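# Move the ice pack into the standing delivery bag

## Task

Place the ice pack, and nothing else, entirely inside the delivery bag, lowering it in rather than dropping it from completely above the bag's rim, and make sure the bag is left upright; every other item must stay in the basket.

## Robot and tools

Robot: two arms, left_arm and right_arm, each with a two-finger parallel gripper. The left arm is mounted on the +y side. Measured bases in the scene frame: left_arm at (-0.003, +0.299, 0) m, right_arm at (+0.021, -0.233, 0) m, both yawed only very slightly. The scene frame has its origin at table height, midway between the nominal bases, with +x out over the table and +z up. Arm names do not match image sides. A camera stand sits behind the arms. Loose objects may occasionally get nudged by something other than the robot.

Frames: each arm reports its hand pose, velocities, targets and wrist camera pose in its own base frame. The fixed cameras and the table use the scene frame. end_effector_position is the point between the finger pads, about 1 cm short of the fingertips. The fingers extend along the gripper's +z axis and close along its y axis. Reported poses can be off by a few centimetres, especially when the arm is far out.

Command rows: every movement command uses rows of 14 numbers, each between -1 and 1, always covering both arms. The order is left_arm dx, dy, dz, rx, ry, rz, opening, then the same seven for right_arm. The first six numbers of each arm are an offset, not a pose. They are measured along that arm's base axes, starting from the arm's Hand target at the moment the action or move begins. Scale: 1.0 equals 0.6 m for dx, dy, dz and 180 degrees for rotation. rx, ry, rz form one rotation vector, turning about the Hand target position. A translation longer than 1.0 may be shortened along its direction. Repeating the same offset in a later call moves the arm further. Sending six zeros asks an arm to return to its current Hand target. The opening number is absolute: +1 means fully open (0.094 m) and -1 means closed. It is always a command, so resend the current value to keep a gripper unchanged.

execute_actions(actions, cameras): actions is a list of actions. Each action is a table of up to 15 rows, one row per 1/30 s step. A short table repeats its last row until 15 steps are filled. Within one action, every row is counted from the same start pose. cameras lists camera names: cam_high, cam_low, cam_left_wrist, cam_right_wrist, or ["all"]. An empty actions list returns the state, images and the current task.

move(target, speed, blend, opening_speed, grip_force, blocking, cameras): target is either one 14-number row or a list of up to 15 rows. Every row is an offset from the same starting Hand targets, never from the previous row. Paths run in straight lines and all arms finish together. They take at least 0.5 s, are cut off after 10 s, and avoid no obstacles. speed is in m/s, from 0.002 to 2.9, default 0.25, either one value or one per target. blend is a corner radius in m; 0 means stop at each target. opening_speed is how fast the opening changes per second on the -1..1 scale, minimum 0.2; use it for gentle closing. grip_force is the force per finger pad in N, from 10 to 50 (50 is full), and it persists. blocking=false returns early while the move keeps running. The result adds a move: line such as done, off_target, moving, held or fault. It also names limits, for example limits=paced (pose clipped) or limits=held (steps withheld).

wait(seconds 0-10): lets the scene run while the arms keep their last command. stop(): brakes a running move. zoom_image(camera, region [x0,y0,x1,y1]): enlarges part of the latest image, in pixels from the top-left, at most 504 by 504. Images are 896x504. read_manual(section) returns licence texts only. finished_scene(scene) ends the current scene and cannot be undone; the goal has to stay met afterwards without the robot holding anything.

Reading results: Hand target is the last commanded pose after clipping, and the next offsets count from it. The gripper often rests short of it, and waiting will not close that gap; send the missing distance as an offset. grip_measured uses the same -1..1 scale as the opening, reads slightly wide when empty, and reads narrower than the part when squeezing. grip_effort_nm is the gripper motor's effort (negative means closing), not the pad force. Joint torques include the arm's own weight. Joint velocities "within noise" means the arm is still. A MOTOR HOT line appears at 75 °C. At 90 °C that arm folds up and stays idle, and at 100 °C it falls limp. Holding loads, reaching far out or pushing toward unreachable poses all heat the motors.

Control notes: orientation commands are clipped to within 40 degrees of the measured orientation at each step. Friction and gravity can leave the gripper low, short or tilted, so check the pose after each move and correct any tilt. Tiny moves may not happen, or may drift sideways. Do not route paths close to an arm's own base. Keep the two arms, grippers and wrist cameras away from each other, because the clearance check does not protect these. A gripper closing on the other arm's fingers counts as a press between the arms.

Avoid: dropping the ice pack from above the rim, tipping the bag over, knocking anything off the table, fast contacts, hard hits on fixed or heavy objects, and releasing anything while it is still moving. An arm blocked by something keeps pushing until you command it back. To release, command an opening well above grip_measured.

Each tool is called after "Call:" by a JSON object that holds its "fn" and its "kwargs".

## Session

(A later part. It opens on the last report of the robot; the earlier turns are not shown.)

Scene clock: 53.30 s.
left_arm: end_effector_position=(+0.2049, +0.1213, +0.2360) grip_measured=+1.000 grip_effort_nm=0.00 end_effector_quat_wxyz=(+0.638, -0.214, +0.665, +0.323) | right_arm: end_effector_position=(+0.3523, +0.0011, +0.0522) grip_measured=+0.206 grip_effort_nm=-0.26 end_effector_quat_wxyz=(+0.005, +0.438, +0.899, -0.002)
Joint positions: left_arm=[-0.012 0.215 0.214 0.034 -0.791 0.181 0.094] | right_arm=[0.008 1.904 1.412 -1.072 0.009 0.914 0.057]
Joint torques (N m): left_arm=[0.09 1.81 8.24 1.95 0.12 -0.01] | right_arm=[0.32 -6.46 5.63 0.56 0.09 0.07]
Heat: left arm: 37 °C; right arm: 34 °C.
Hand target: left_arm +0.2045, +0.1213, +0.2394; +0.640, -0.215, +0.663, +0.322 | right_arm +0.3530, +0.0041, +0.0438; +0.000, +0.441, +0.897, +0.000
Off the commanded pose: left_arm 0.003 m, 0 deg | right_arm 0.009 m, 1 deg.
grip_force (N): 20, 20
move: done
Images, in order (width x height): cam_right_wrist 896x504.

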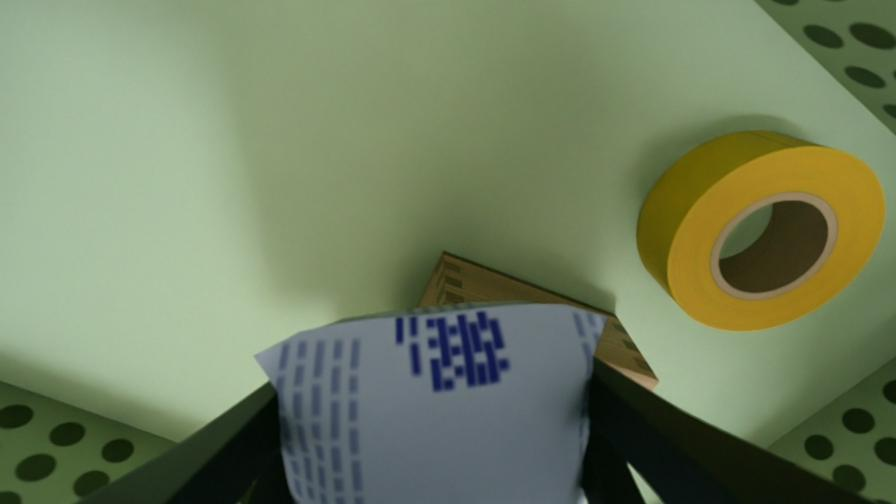

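Call:
{"fn": "move", "kwargs": {"target": [0, 0, 0, 0, 0, 0, 1, 0, 0, 0, 0, 0, 0, 0.8], "opening_speed": 0.5, "grip_force": 50, "cameras": ["cam_right_wrist"]}}

Scene clock: 54.80 s.
left_arm: end_effector_position=(+0.2049, +0.1213, +0.2360) grip_measured=+1.000 grip_effort_nm=0.00 end_effector_quat_wxyz=(+0.638, -0.214, +0.665, +0.323) | right_arm: end_effector_position=(+0.3529, +0.0011, +0.0522) grip_measured=+0.799 grip_effort_nm=0.11 end_effector_quat_wxyz=(+0.006, +0.438, +0.899, -0.002)
Joint positions: left_arm=[-0.012 0.215 0.214 0.034 -0.791 0.181 0.094] | right_arm=[0.008 1.904 1.412 -1.07 0.009 0.914 0.084]
Joint torques (N m): left_arm=[0.06 1.81 8.24 1.95 0.12 -0.01] | right_arm=[0.32 -6.43 5.68 0.55 0.09 0.07]
Heat: left arm: 37 °C; right arm: 34 °C.
Hand target: left_arm +0.2045, +0.1213, +0.2394; +0.640, -0.215, +0.663, +0.322 | right_arm +0.3530, +0.0041, +0.0438; +0.000, +0.441, +0.897, +0.000
Off the commanded pose: left_arm 0.003 m, 0 deg | right_arm 0.009 m, 1 deg.
move: done
Images, in order (width x height): cam_right_wrist 896x504.

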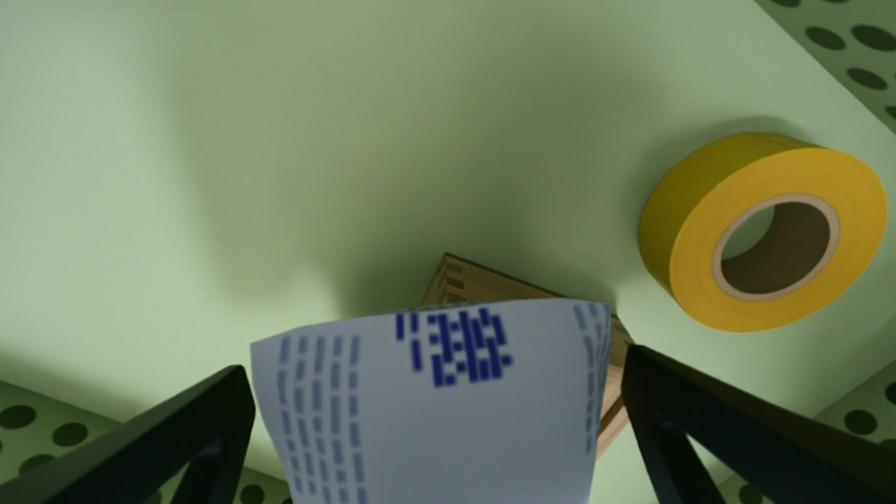

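Call:
{"fn": "move", "kwargs": {"target": [[0, 0, 0, 0, 0, 0, 1, 0, 0, 0.12, 0, 0, 0, 0.9], [0, 0, 0, 0, 0, 0, 1, -0.0642, 0.0707, 0.1603, -0.1981, -0.1525, 0, 0.9]], "blend": [0.03, 0], "cameras": ["cam_high", "cam_right_wrist"]}}

Scene clock: 57.97 s.
left_arm: end_effector_position=(+0.2049, +0.1213, +0.2360) grip_measured=+1.000 grip_effort_nm=0.00 end_effector_quat_wxyz=(+0.638, -0.214, +0.665, +0.323) | right_arm: end_effector_position=(+0.3136, +0.0474, +0.1342) grip_measured=+0.899 grip_effort_nm=0.11 end_effector_quat_wxyz=(+0.328, +0.399, +0.837, -0.180)
Joint positions: left_arm=[-0.012 0.215 0.214 0.034 -0.791 0.181 0.094] | right_arm=[0.539 1.605 1.189 -1.074 0.764 1.398 0.089]
Joint torques (N m): left_arm=[0.08 1.81 8.23 1.95 0.12 -0.01] | right_arm=[0.14 -7.51 5.75 0.63 0.67 0.08]
Heat: left arm: 37 °C; right arm: 34 °C.
Hand target: left_arm +0.2045, +0.1213, +0.2394; +0.640, -0.215, +0.663, +0.322 | right_arm +0.3145, +0.0466, +0.1400; +0.343, +0.408, +0.829, -0.169
Off the commanded pose: left_arm 0.003 m, 0 deg | right_arm 0.006 m, 3 deg.
move: off_target (right_arm)
Images, in order (width x height): cam_high 896x504, cam_right_wrist 896x504.

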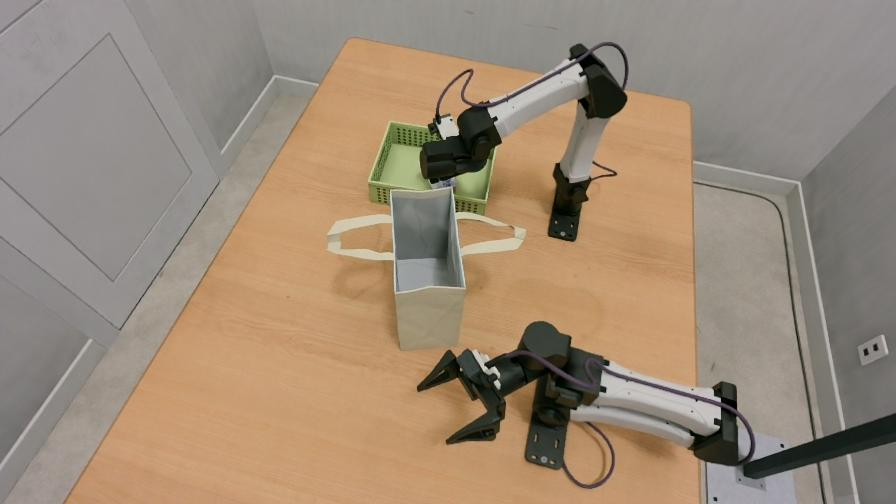

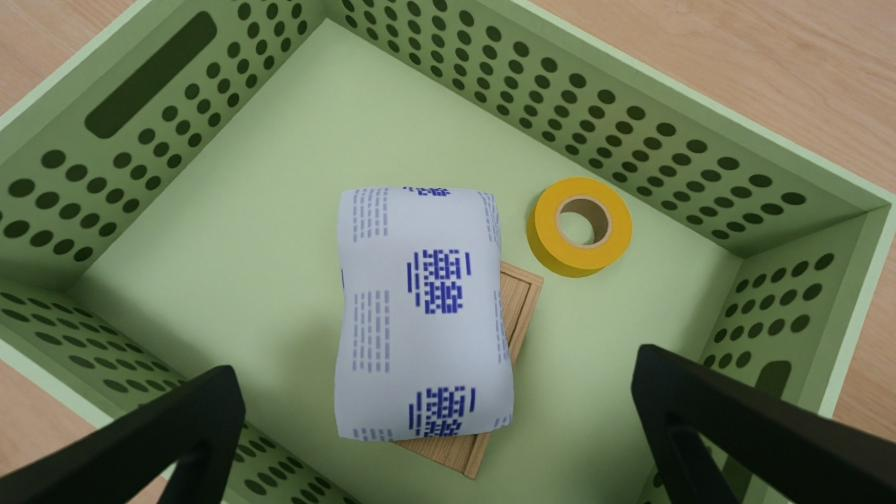

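Call:
{"fn": "move", "kwargs": {"target": [0, 0, 0, 0, 0, 0, 1, 0.0103, -0.0022, -0.1567, 0, 0, 0, 0.9], "speed": 0.12, "cameras": ["cam_right_wrist", "cam_low"]}}

Scene clock: 60.10 s.
left_arm: end_effector_position=(+0.2049, +0.1213, +0.2360) grip_measured=+1.000 grip_effort_nm=0.00 end_effector_quat_wxyz=(+0.638, -0.214, +0.665, +0.323) | right_arm: end_effector_position=(+0.3299, +0.0390, +0.0730) grip_measured=+0.899 grip_effort_nm=0.11 end_effector_quat_wxyz=(+0.384, +0.424, +0.803, -0.166)
Joint positions: left_arm=[-0.012 0.215 0.214 0.034 -0.791 0.181 0.094] | right_arm=[0.522 1.678 0.955 -0.668 0.849 1.412 0.089]
Joint torques (N m): left_arm=[0.08 1.81 8.23 1.95 0.12 -0.01] | right_arm=[0.46 -2.97 4.1 0.7 -0.06 -0.31]
Heat: left arm: 38 °C; right arm: 34 °C.
Hand target: left_arm +0.2045, +0.1213, +0.2394; +0.640, -0.215, +0.663, +0.322 | right_arm +0.3206, +0.0452, +0.0459; +0.343, +0.408, +0.829, -0.169
Off the commanded pose: left_arm 0.003 m, 0 deg | right_arm 0.029 m, 6 deg.
move: off_target (right_arm)
Images, in order (width x height): cam_low 896x504, cam_right_wrist 896x504.

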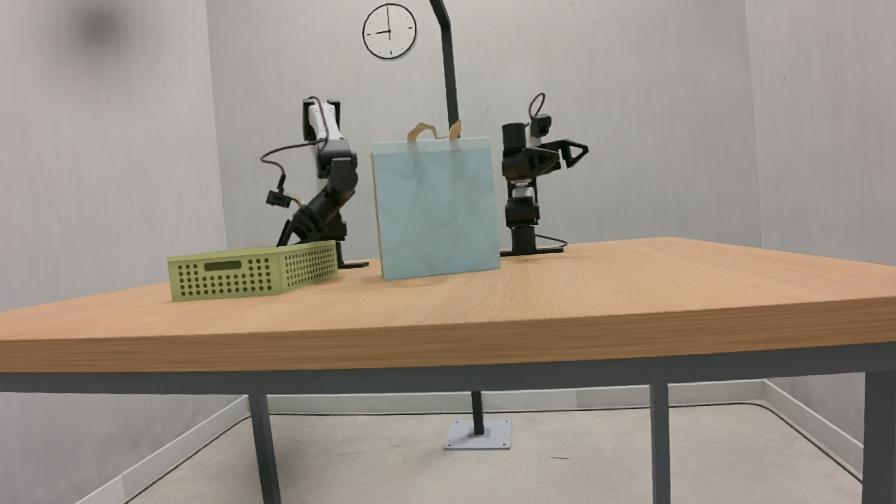

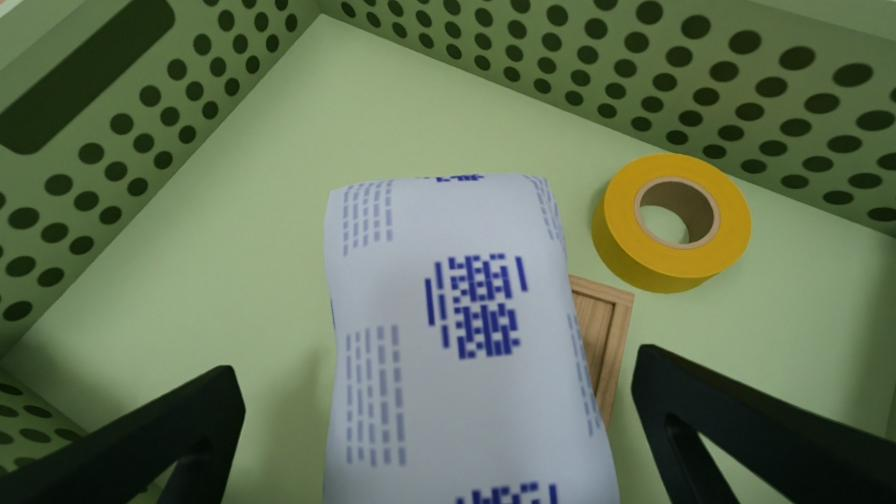

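Call:
{"fn": "move", "kwargs": {"target": [0, 0, 0, 0, 0, 0, 1, 0, 0, 0.1, 0, 0, 0, 0.9], "speed": 0.12, "cameras": ["cam_high", "cam_right_wrist"]}}

Scene clock: 61.67 s.
left_arm: end_effector_position=(+0.2049, +0.1213, +0.2360) grip_measured=+1.000 grip_effort_nm=0.00 end_effector_quat_wxyz=(+0.638, -0.214, +0.665, +0.323) | right_arm: end_effector_position=(+0.3171, +0.0401, +0.0933) grip_measured=+0.899 grip_effort_nm=0.11 end_effector_quat_wxyz=(+0.338, +0.407, +0.828, -0.185)
Joint positions: left_arm=[-0.012 0.215 0.214 0.034 -0.791 0.181 0.094] | right_arm=[0.522 1.647 1.052 -0.883 0.787 1.398 0.089]
Joint torques (N m): left_arm=[0.06 1.81 8.24 1.95 0.12 -0.01] | right_arm=[0.36 -7.64 9.26 0.35 0.47 -0.19]
Heat: left arm: 38 °C; right arm: 34 °C.
Hand target: left_arm +0.2045, +0.1213, +0.2394; +0.640, -0.215, +0.663, +0.322 | right_arm +0.3206, +0.0452, +0.1060; +0.343, +0.408, +0.829, -0.169
Off the commanded pose: left_arm 0.003 m, 0 deg | right_arm 0.014 m, 2 deg.
move: off_target (right_arm)
Images, in order (width x height): cam_high 896x504, cam_right_wrist 896x504.

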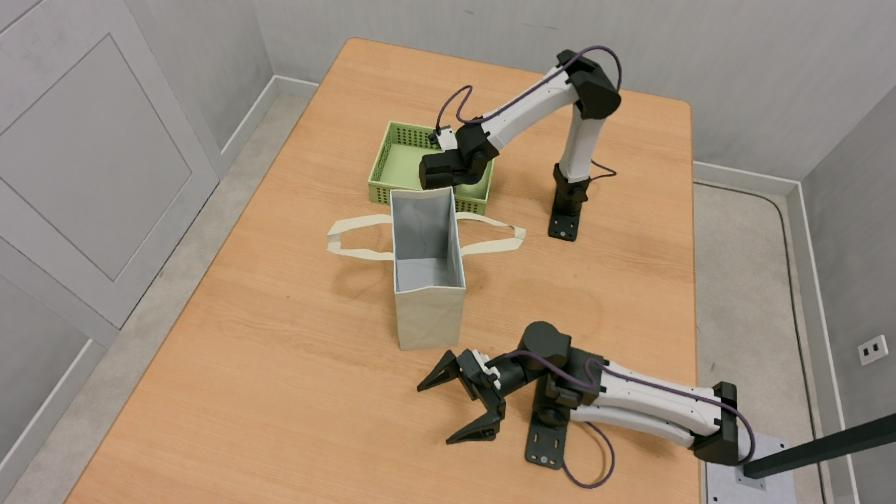

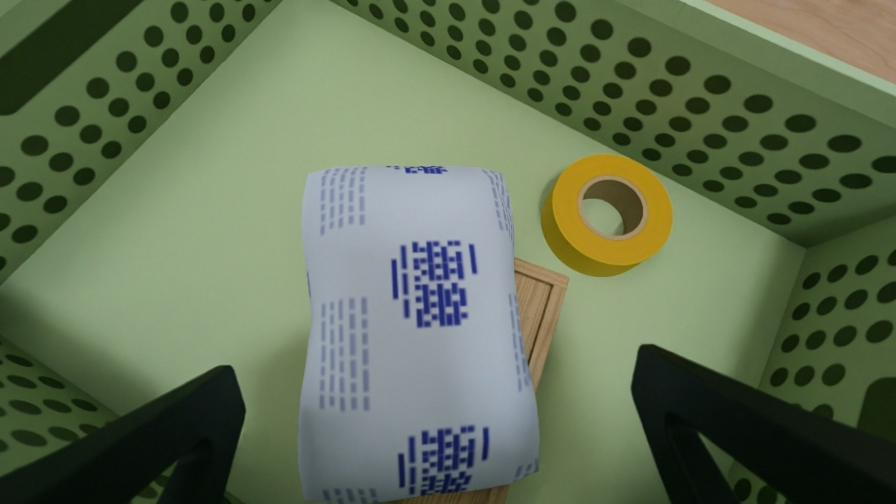

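Call:
{"fn": "move", "kwargs": {"target": [[0, 0, 0, 0, 0, 0, 1, 0, 0, 0.0833, 0, 0, 0, 0.8], [0, 0, 0, 0, 0, 0, 1, 0.0645, -0.0782, 0.0567, -0.1973, 0.3066, 0.8779, 0.8]], "blend": [0.04, 0], "speed": 0.35, "cameras": ["cam_high", "cam_right_wrist"]}}

Scene clock: 73.00 s.
left_arm: end_effector_position=(+0.2049, +0.1213, +0.2360) grip_measured=+1.000 grip_effort_nm=0.00 end_effector_quat_wxyz=(+0.638, -0.214, +0.665, +0.323) | right_arm: end_effector_position=(+0.3565, -0.0021, +0.1391) grip_measured=+0.801 grip_effort_nm=-0.04 end_effector_quat_wxyz=(-0.007, +0.852, -0.523, +0.001)
Joint positions: left_arm=[-0.012 0.215 0.214 0.034 -0.791 0.181 0.094] | right_arm=[-0.012 1.891 1.742 -1.413 -0.012 -2.052 0.085]
Joint torques (N m): left_arm=[0.08 1.8 8.24 1.95 0.12 -0.01] | right_arm=[0.47 -6.09 9.59 0.12 0.11 -0.23]
Heat: left arm: 38 °C; right arm: 35 °C.
Hand target: left_arm +0.2045, +0.1213, +0.2394; +0.640, -0.215, +0.663, +0.322 | right_arm +0.3593, -0.0018, +0.1399; -0.001, +0.857, -0.515, +0.000
Off the commanded pose: left_arm 0.003 m, 0 deg | right_arm 0.003 m, 1 deg.
move: done; blend cut to 0.0251 m at target 1
Images, in order (width x height): cam_high 896x504, cam_right_wrist 896x504.

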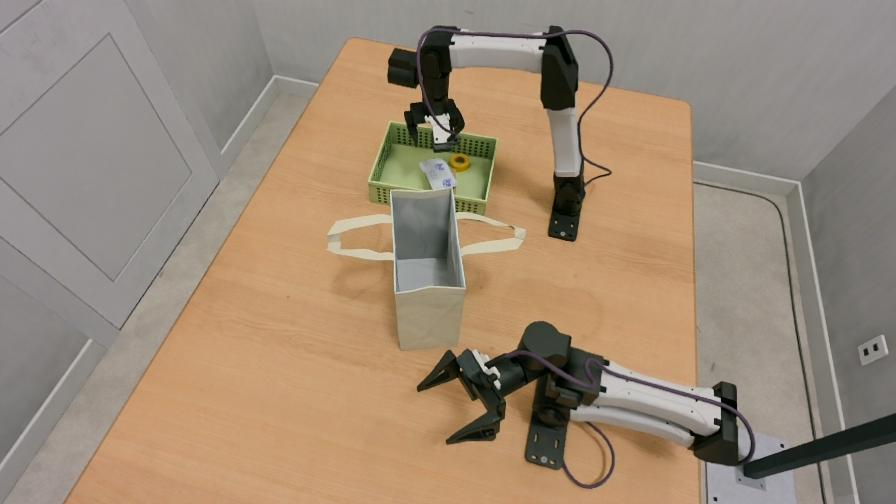

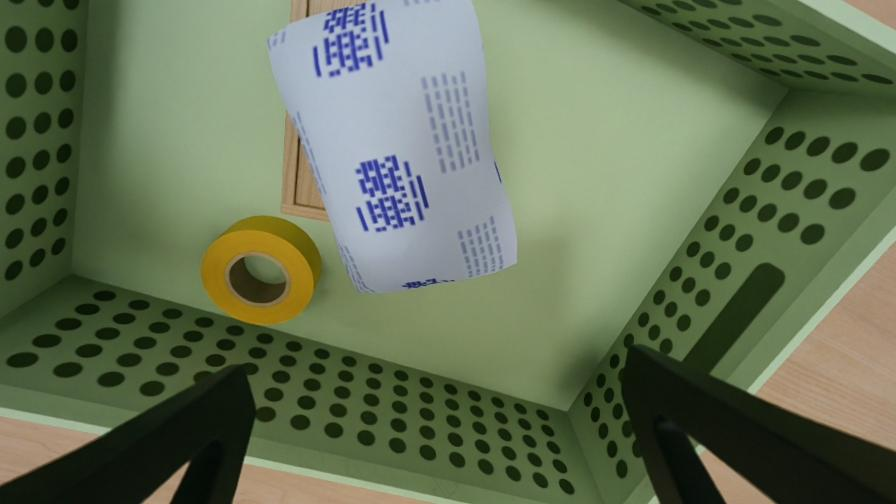

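Call:
{"fn": "execute_actions", "kwargs": {"actions": []}}

Scene clock: 73.80 s.
left_arm: end_effector_position=(+0.2049, +0.1213, +0.2360) grip_measured=+1.000 grip_effort_nm=0.00 end_effector_quat_wxyz=(+0.638, -0.214, +0.665, +0.323) | right_arm: end_effector_position=(+0.3564, -0.0021, +0.1391) grip_measured=+0.801 grip_effort_nm=-0.04 end_effector_quat_wxyz=(-0.007, +0.852, -0.523, +0.001)
Joint positions: left_arm=[-0.012 0.215 0.214 0.034 -0.791 0.181 0.094] | right_arm=[-0.012 1.891 1.742 -1.413 -0.012 -2.052 0.085]
Joint velocities: within noise
Joint torques (N m): left_arm=[0.06 1.8 8.24 1.95 0.12 -0.01] | right_arm=[0.49 -6.09 9.62 0.13 0.12 -0.22]
Heat: left arm: 38 °C; right arm: 35 °C.
Hand target: left_arm +0.2045, +0.1213, +0.2394; +0.640, -0.215, +0.663, +0.322 | right_arm +0.3593, -0.0018, +0.1399; -0.001, +0.857, -0.515, +0.000
Tool commands: left_gripper/opening=+1.0 right_gripper/opening=+0.8
Off the commanded pose: left_arm 0.003 m, 0 deg | right_arm 0.003 m, 1 deg.

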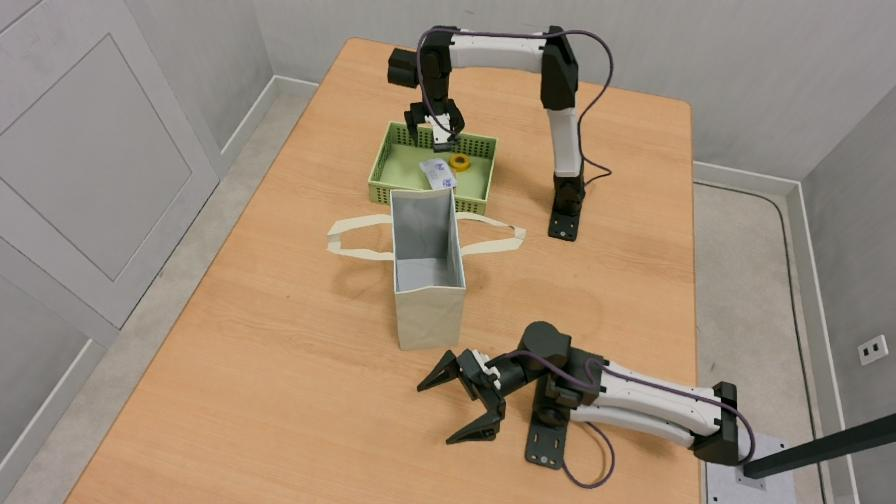

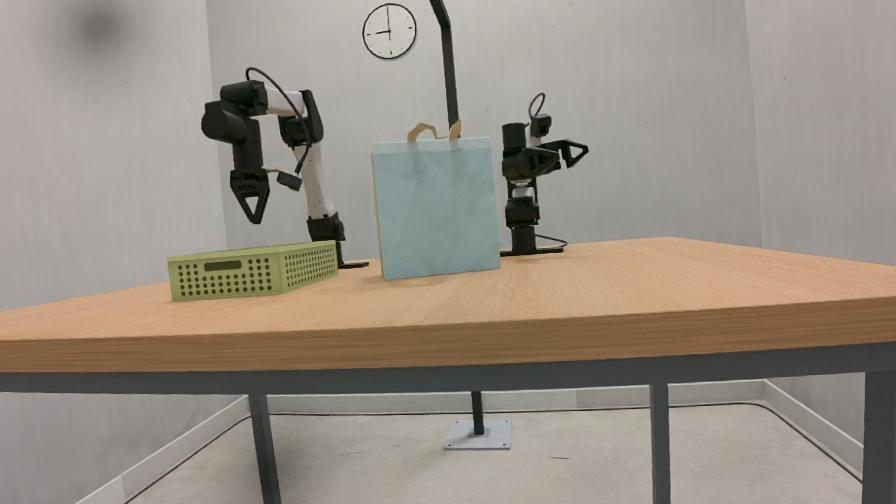

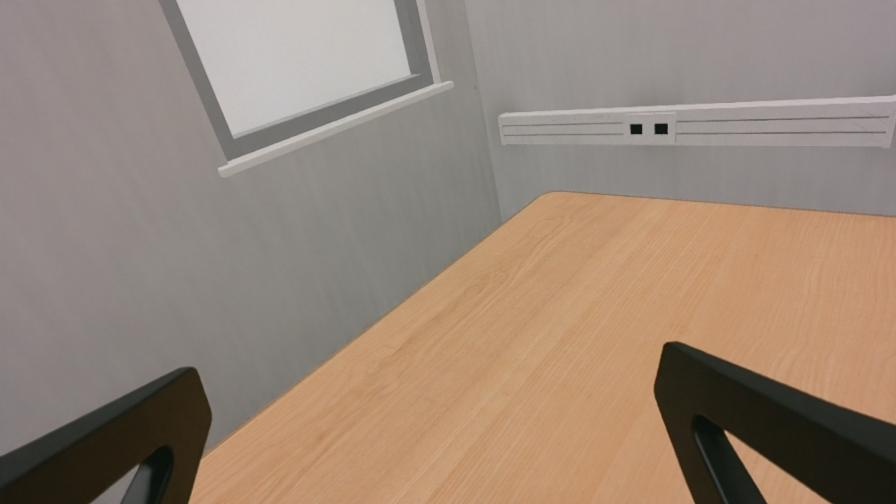

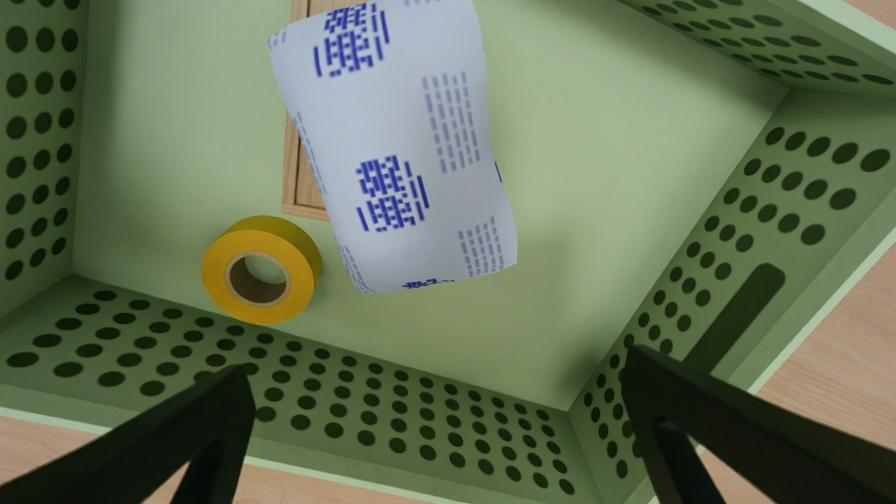

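Call:
{"fn": "move", "kwargs": {"target": [0,0,0,0,0,0,1, 0,-0.0112,-0.0967,0,0,0,0.75], "speed": 0.25, "cameras": ["cam_right_wrist"]}}

Scene clock: 78.23 s.
left_arm: end_effector_position=(+0.2049, +0.1213, +0.2360) grip_measured=+1.000 grip_effort_nm=0.00 end_effector_quat_wxyz=(+0.638, -0.214, +0.665, +0.323) | right_arm: end_effector_position=(+0.3582, -0.0047, +0.0900) grip_measured=+0.751 grip_effort_nm=-0.04 end_effector_quat_wxyz=(-0.006, +0.854, -0.520, +0.002)
Joint positions: left_arm=[-0.012 0.215 0.214 0.034 -0.791 0.181 0.094] | right_arm=[-0.017 1.899 1.558 -1.221 -0.009 -2.064 0.082]
Joint torques (N m): left_arm=[0.06 1.81 8.23 1.95 0.12 -0.01] | right_arm=[-0.68 -6.52 5.79 0.43 0.11 -0.22]
Heat: left arm: 38 °C; right arm: 36 °C.
Hand target: left_arm +0.2045, +0.1213, +0.2394; +0.640, -0.215, +0.663, +0.322 | right_arm +0.3594, -0.0084, +0.0820; -0.001, +0.857, -0.515, +0.000
Off the commanded pose: left_arm 0.003 m, 0 deg | right_arm 0.009 m, 1 deg.
joint sent to its limit (right arm) — joint 6 (wrist roll), lower limit. The joint targets still meet the commanded pose.
move: done
Images, in order (width x height): cam_right_wrist 896x504.

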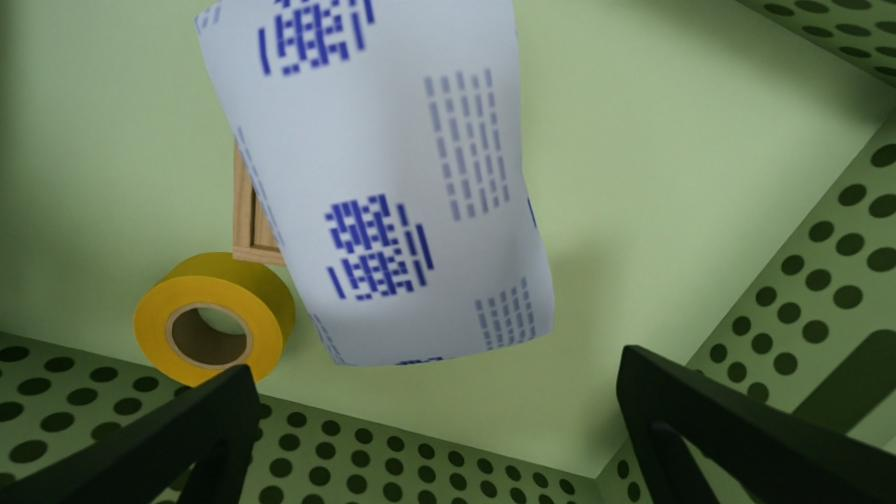

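Call:
{"fn": "move", "kwargs": {"target": [0,0,0,0,0,0,1, -0.0023,-0.0072,-0.0642,0,0,0,0.7], "speed": 0.15, "cameras": ["cam_right_wrist"]}}

Scene clock: 79.83 s.
left_arm: end_effector_position=(+0.2049, +0.1213, +0.2360) grip_measured=+1.000 grip_effort_nm=0.00 end_effector_quat_wxyz=(+0.638, -0.214, +0.665, +0.323) | right_arm: end_effector_position=(+0.3579, -0.0087, +0.0517) grip_measured=+0.701 grip_effort_nm=-0.04 end_effector_quat_wxyz=(-0.004, +0.852, -0.524, +0.003)
Joint positions: left_arm=[-0.012 0.215 0.214 0.034 -0.791 0.181 0.094] | right_arm=[-0.026 1.923 1.436 -1.075 -0.004 -2.065 0.08]
Joint torques (N m): left_arm=[0.08 1.81 8.23 1.95 0.12 -0.01] | right_arm=[-0.69 -6.52 5.7 0.46 0.12 -0.22]
Heat: left arm: 38 °C; right arm: 36 °C.
Hand target: left_arm +0.2045, +0.1213, +0.2394; +0.640, -0.215, +0.663, +0.322 | right_arm +0.3579, -0.0128, +0.0435; -0.001, +0.857, -0.515, +0.000
Off the commanded pose: left_arm 0.003 m, 0 deg | right_arm 0.009 m, 1 deg.
joint sent to its limit (right arm) — joint 6 (wrist roll), lower limit. The joint targets still meet the commanded pose.
move: done
Images, in order (width x height): cam_right_wrist 896x504.

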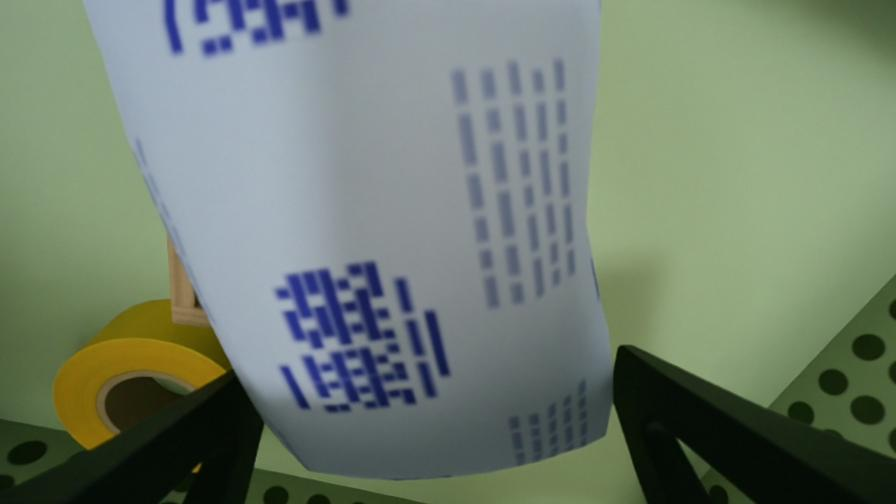

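Call:
{"fn": "move", "kwargs": {"target": [0,0,0,0,0,0,1, 0,0,0,0,0,0,0.2], "grip_force": 20, "cameras": ["cam_right_wrist"]}}

Scene clock: 82.13 s.
left_arm: end_effector_position=(+0.2049, +0.1213, +0.2360) grip_measured=+1.000 grip_effort_nm=0.00 end_effector_quat_wxyz=(+0.638, -0.214, +0.665, +0.323) | right_arm: end_effector_position=(+0.3580, -0.0091, +0.0517) grip_measured=+0.204 grip_effort_nm=-0.18 end_effector_quat_wxyz=(-0.003, +0.852, -0.524, +0.004)
Joint positions: left_arm=[-0.012 0.215 0.214 0.034 -0.791 0.181 0.094] | right_arm=[-0.026 1.923 1.436 -1.074 -0.002 -2.065 0.057]
Joint torques (N m): left_arm=[0.09 1.81 8.23 1.95 0.12 -0.01] | right_arm=[-0.73 -6.53 5.67 0.45 0.09 -0.21]
Heat: left arm: 38 °C; right arm: 35 °C.
Hand target: left_arm +0.2045, +0.1213, +0.2394; +0.640, -0.215, +0.663, +0.322 | right_arm +0.3579, -0.0127, +0.0435; -0.001, +0.857, -0.515, +0.000
Off the commanded pose: left_arm 0.003 m, 0 deg | right_arm 0.009 m, 1 deg.
joint sent to its limit (right arm) — joint 6 (wrist roll), lower limit. The joint targets still meet the commanded pose.
grip_force (N): 20, 20
move: done
Images, in order (width x height): cam_right_wrist 896x504.

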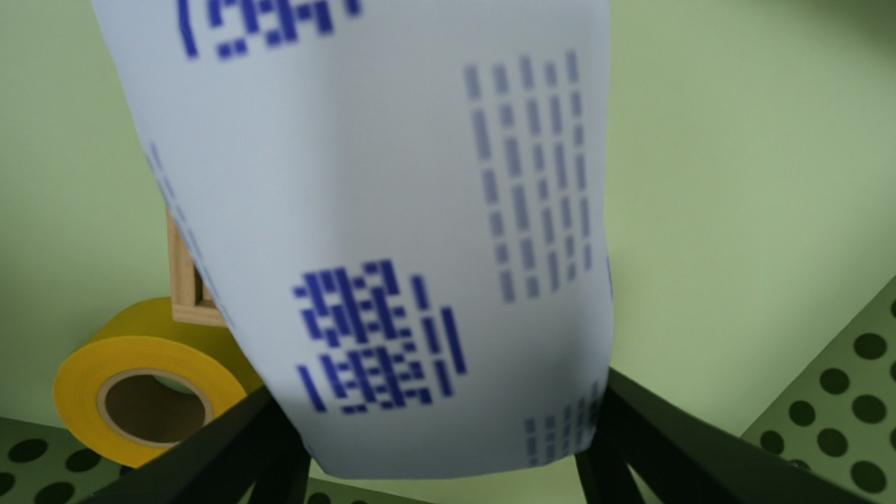

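Call:
{"fn": "move", "kwargs": {"target": [0,0,0,0,0,0,1, 0,0.0,0.26,0,0,0,0.2], "speed": 0.25, "cameras": ["all"]}}

Scene clock: 84.33 s.
left_arm: end_effector_position=(+0.2049, +0.1213, +0.2360) grip_measured=+1.000 grip_effort_nm=0.00 end_effector_quat_wxyz=(+0.638, -0.214, +0.665, +0.323) | right_arm: end_effector_position=(+0.3613, -0.0093, +0.1868) grip_measured=+0.201 grip_effort_nm=-0.04 end_effector_quat_wxyz=(-0.014, +0.852, -0.524, +0.023)
Joint positions: left_arm=[-0.012 0.215 0.214 0.034 -0.791 0.181 0.094] | right_arm=[-0.026 1.902 1.949 -1.562 -0.002 -2.065 0.056]
Joint torques (N m): left_arm=[0.06 1.8 8.23 1.95 0.12 -0.01] | right_arm=[-0.76 -9.42 8.08 0.21 0.1 -0.2]
Heat: left arm: 39 °C; right arm: 35 °C.
Hand target: left_arm +0.2045, +0.1213, +0.2394; +0.640, -0.215, +0.663, +0.322 | right_arm +0.3580, -0.0127, +0.1995; -0.001, +0.857, -0.515, +0.000
Off the commanded pose: left_arm 0.003 m, 0 deg | right_arm 0.014 m, 3 deg.
joint sent to its limit (right arm) — joint 4 (wrist pitch), lower limit; joint 6 (wrist roll), lower limit. The joint targets are off in orientation, not in position.
grip_force (N): 20, 20
move: off_target (right_arm)

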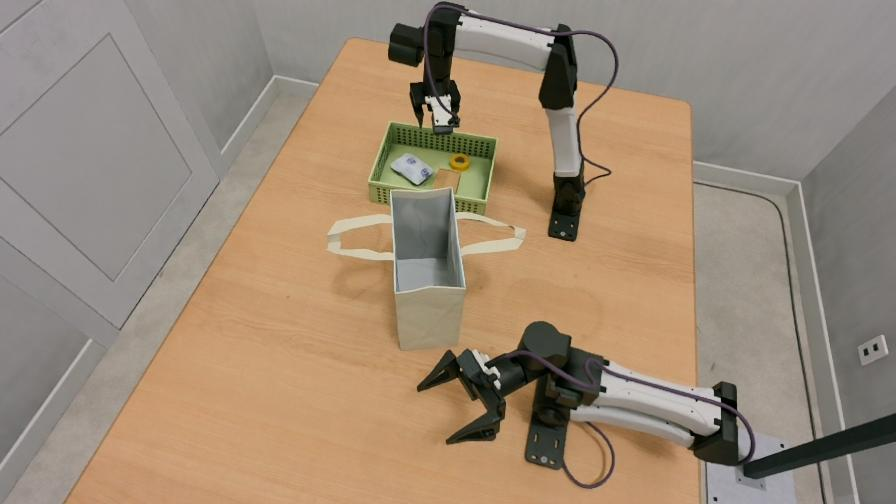

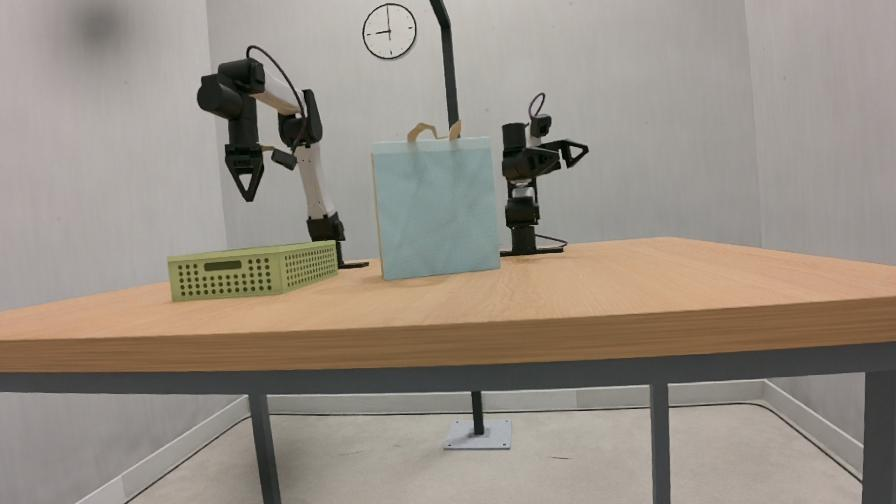

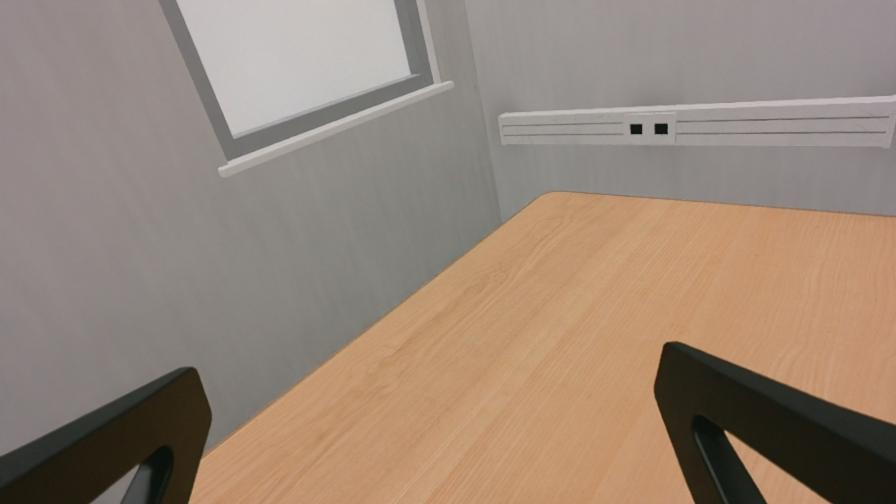

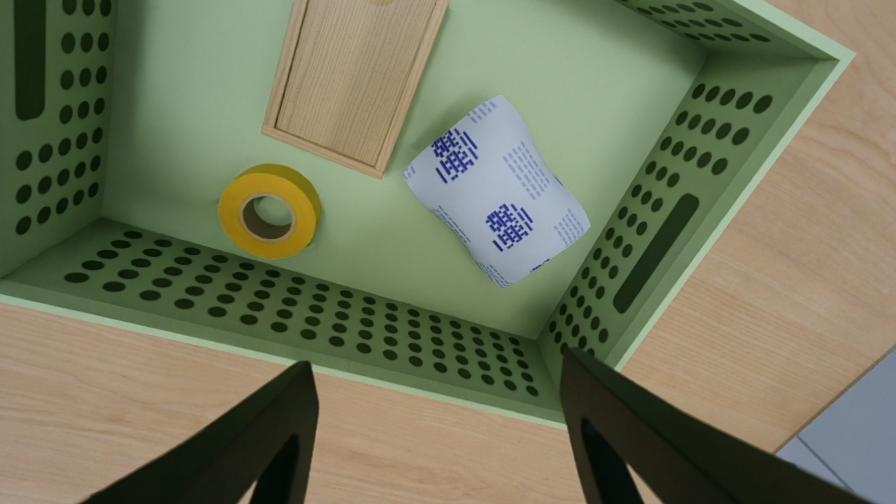

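Call:
{"fn": "move", "kwargs": {"target": [0,0,0,0,0,0,1, 0.0617,0.0145,-0.1658,0,0,-0.8,0.75], "speed": 0.5, "grip_force": 50, "cameras": ["cam_right_wrist"]}}

Scene clock: 90.93 s.
left_arm: end_effector_position=(+0.2049, +0.1213, +0.2360) grip_measured=+1.000 grip_effort_nm=0.00 end_effector_quat_wxyz=(+0.638, -0.214, +0.665, +0.323) | right_arm: end_effector_position=(+0.3930, -0.0078, +0.1101) grip_measured=+0.749 grip_effort_nm=0.10 end_effector_quat_wxyz=(+0.007, +0.221, +0.975, -0.004)
Joint positions: left_arm=[-0.012 0.215 0.214 0.034 -0.791 0.181 0.094] | right_arm=[-0.015 2.035 1.829 -1.353 0.011 0.431 0.082]
Joint torques (N m): left_arm=[0.08 1.81 8.23 1.95 0.12 -0.01] | right_arm=[0.4 -7.42 5.68 0.59 0.04 0.08]
Heat: left arm: 39 °C; right arm: 35 °C.
Hand target: left_arm +0.2045, +0.1213, +0.2394; +0.640, -0.215, +0.663, +0.322 | right_arm +0.3949, -0.0041, +0.1000; +0.000, +0.225, +0.974, -0.001
Off the commanded pose: left_arm 0.003 m, 0 deg | right_arm 0.011 m, 1 deg.
move: off_target (right_arm)
Images, in order (width x height): cam_right_wrist 896x504.

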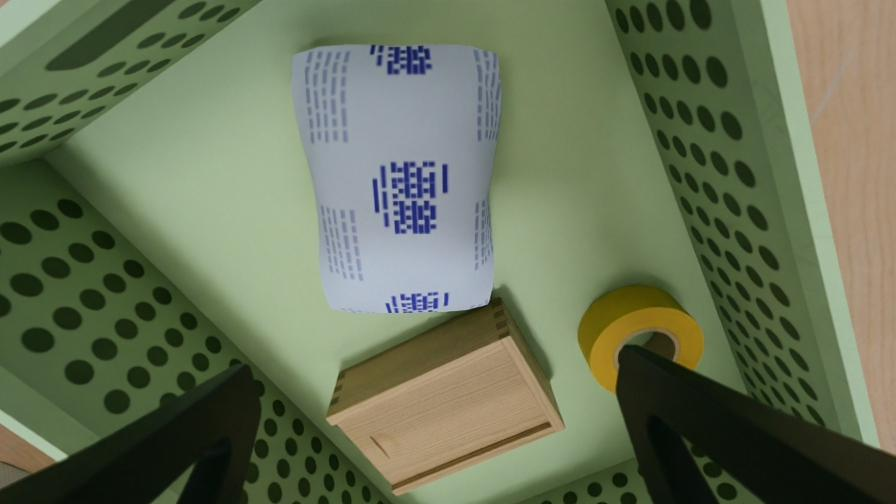

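Call:
{"fn": "move", "kwargs": {"target": [0,0,0,0,0,0,1, -0.0057,0.0273,-0.08,0,0,0,0.75], "speed": 0.25, "cameras": ["cam_right_wrist"]}}

Scene clock: 94.10 s.
left_arm: end_effector_position=(+0.2049, +0.1213, +0.2360) grip_measured=+1.000 grip_effort_nm=0.00 end_effector_quat_wxyz=(+0.638, -0.214, +0.665, +0.323) | right_arm: end_effector_position=(+0.3906, +0.0099, +0.0616) grip_measured=+0.749 grip_effort_nm=0.10 end_effector_quat_wxyz=(+0.006, +0.220, +0.976, -0.003)
Joint positions: left_arm=[-0.012 0.215 0.214 0.034 -0.791 0.181 0.094] | right_arm=[0.03 2.04 1.642 -1.164 0.01 0.473 0.082]
Joint torques (N m): left_arm=[0.06 1.8 8.23 1.95 0.12 -0.01] | right_arm=[0.08 -7.39 5.85 0.58 0.05 0.07]
Heat: left arm: 39 °C; right arm: 35 °C.
Hand target: left_arm +0.2045, +0.1213, +0.2394; +0.640, -0.215, +0.663, +0.322 | right_arm +0.3915, +0.0123, +0.0520; +0.000, +0.225, +0.974, +0.000
Off the commanded pose: left_arm 0.003 m, 0 deg | right_arm 0.010 m, 1 deg.
move: done
Images, in order (width x height): cam_right_wrist 896x504.

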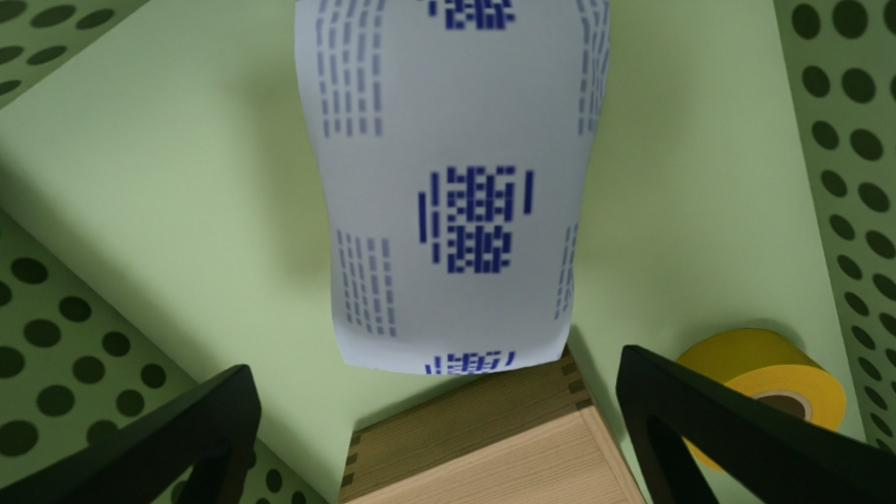

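Call:
{"fn": "move", "kwargs": {"target": [0,0,0,0,0,0,1, -0.0022,-0.0045,-0.0675,0,0,0,0.7], "speed": 0.15, "cameras": ["cam_right_wrist"]}}

Call:
{"fn": "move", "kwargs": {"target": [0,0,0,0,0,0,1, 0,0,0,0,0,0,0.15], "grip_force": 25, "cameras": ["cam_right_wrist"]}}

Scene clock: 95.77 s.
left_arm: end_effector_position=(+0.2049, +0.1213, +0.2360) grip_measured=+1.000 grip_effort_nm=0.00 end_effector_quat_wxyz=(+0.638, -0.214, +0.665, +0.323) | right_arm: end_effector_position=(+0.3897, +0.0099, +0.0203) grip_measured=+0.701 grip_effort_nm=-0.04 end_effector_quat_wxyz=(+0.005, +0.220, +0.975, -0.004)
Joint positions: left_arm=[-0.012 0.215 0.214 0.034 -0.791 0.181 0.094] | right_arm=[0.03 2.075 1.528 -1.016 0.01 0.473 0.08]
Joint torques (N m): left_arm=[0.09 1.83 8.24 1.95 0.12 -0.01] | right_arm=[-0.64 -7.56 5.81 0.58 0.05 0]
Heat: left arm: 39 °C; right arm: 35 °C.
Hand target: left_arm +0.2045, +0.1213, +0.2394; +0.640, -0.215, +0.663, +0.322 | right_arm +0.3902, +0.0096, +0.0115; +0.000, +0.225, +0.974, +0.000
Off the commanded pose: left_arm 0.003 m, 0 deg | right_arm 0.009 m, 1 deg.
move: done
Images, in order (width x height): cam_right_wrist 896x504.

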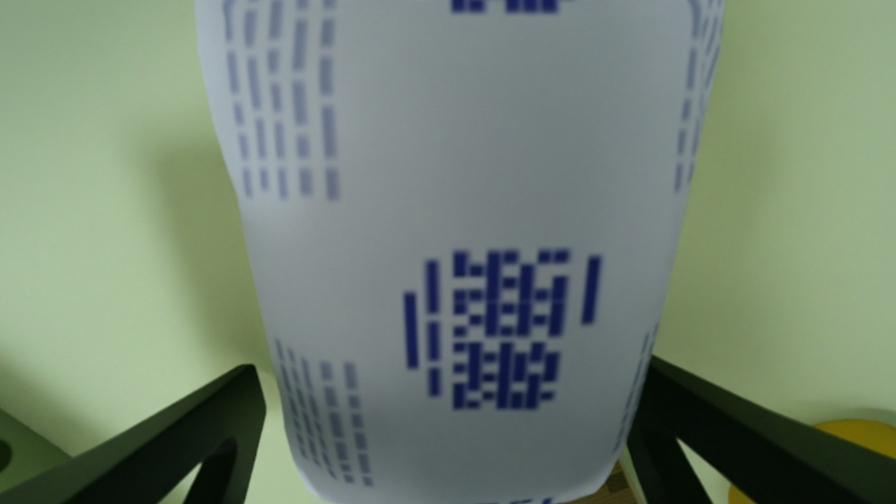

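Scene clock: 97.90 s.
left_arm: end_effector_position=(+0.2049, +0.1213, +0.2360) grip_measured=+1.000 grip_effort_nm=0.00 end_effector_quat_wxyz=(+0.638, -0.214, +0.665, +0.323) | right_arm: end_effector_position=(+0.3905, +0.0099, +0.0203) grip_measured=+0.165 grip_effort_nm=-0.42 end_effector_quat_wxyz=(+0.006, +0.220, +0.975, -0.003)
Joint positions: left_arm=[-0.012 0.215 0.214 0.034 -0.791 0.181 0.094] | right_arm=[0.03 2.075 1.528 -1.013 0.01 0.473 0.055]
Joint torques (N m): left_arm=[0.08 1.8 8.23 1.95 0.12 -0.01] | right_arm=[-0.62 -7.54 5.79 0.56 0.05 0]
Heat: left arm: 39 °C; right arm: 35 °C.
Hand target: left_arm +0.2045, +0.1213, +0.2394; +0.640, -0.215, +0.663, +0.322 | right_arm +0.3902, +0.0096, +0.0115; +0.000, +0.225, +0.974, +0.000
Off the commanded pose: left_arm 0.003 m, 0 deg | right_arm 0.009 m, 1 deg.
grip_force (N): 25, 25
move: done
Images, in order (width x height): cam_right_wrist 896x504.

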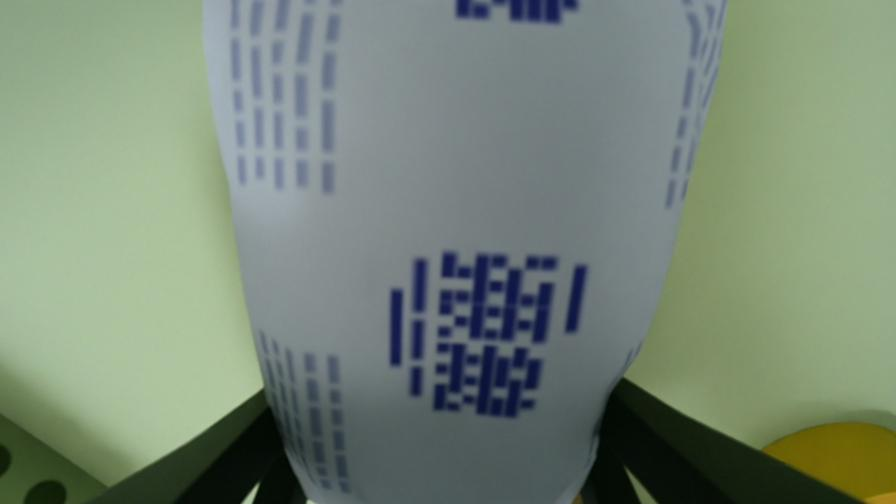

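Call:
{"fn": "move", "kwargs": {"target": [0,0,0,0,0,0,1, 0,0,0.2,0,0,0,0.15], "speed": 0.2, "cameras": ["cam_right_wrist","cam_low"]}}

Scene clock: 99.47 s.
left_arm: end_effector_position=(+0.2049, +0.1213, +0.2360) grip_measured=+1.000 grip_effort_nm=0.00 end_effector_quat_wxyz=(+0.638, -0.214, +0.665, +0.323) | right_arm: end_effector_position=(+0.3861, +0.0098, +0.1100) grip_measured=+0.155 grip_effort_nm=-0.54 end_effector_quat_wxyz=(-0.024, +0.220, +0.975, -0.011)
Joint positions: left_arm=[-0.012 0.215 0.214 0.034 -0.791 0.181 0.094] | right_arm=[0.03 2.074 1.885 -1.435 0.01 0.473 0.054]
Joint torques (N m): left_arm=[0.06 1.83 8.23 1.95 0.12 -0.01] | right_arm=[-0.58 -11.75 9.87 0.16 0.06 -0.01]
Heat: left arm: 39 °C; right arm: 35 °C.
Hand target: left_arm +0.2045, +0.1213, +0.2394; +0.640, -0.215, +0.663, +0.322 | right_arm +0.3902, +0.0096, +0.1315; +0.000, +0.225, +0.974, -0.001
Off the commanded pose: left_arm 0.003 m, 0 deg | right_arm 0.022 m, 3 deg.
grip_force (N): 25, 25
move: off_target (right_arm)
Images, in order (width x height): cam_low 896x504, cam_right_wrist 896x504.

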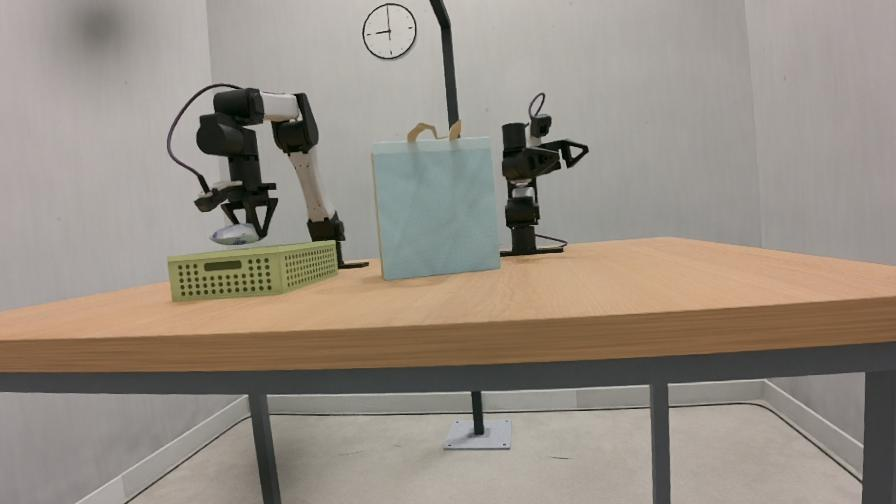

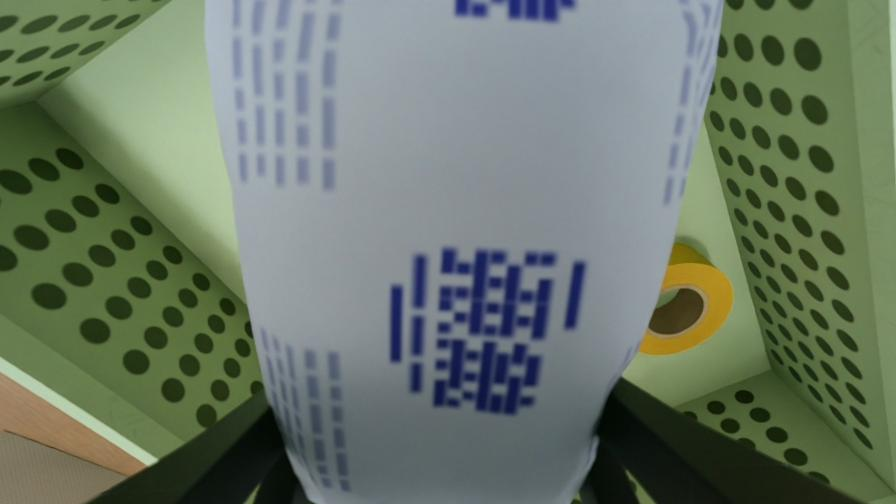

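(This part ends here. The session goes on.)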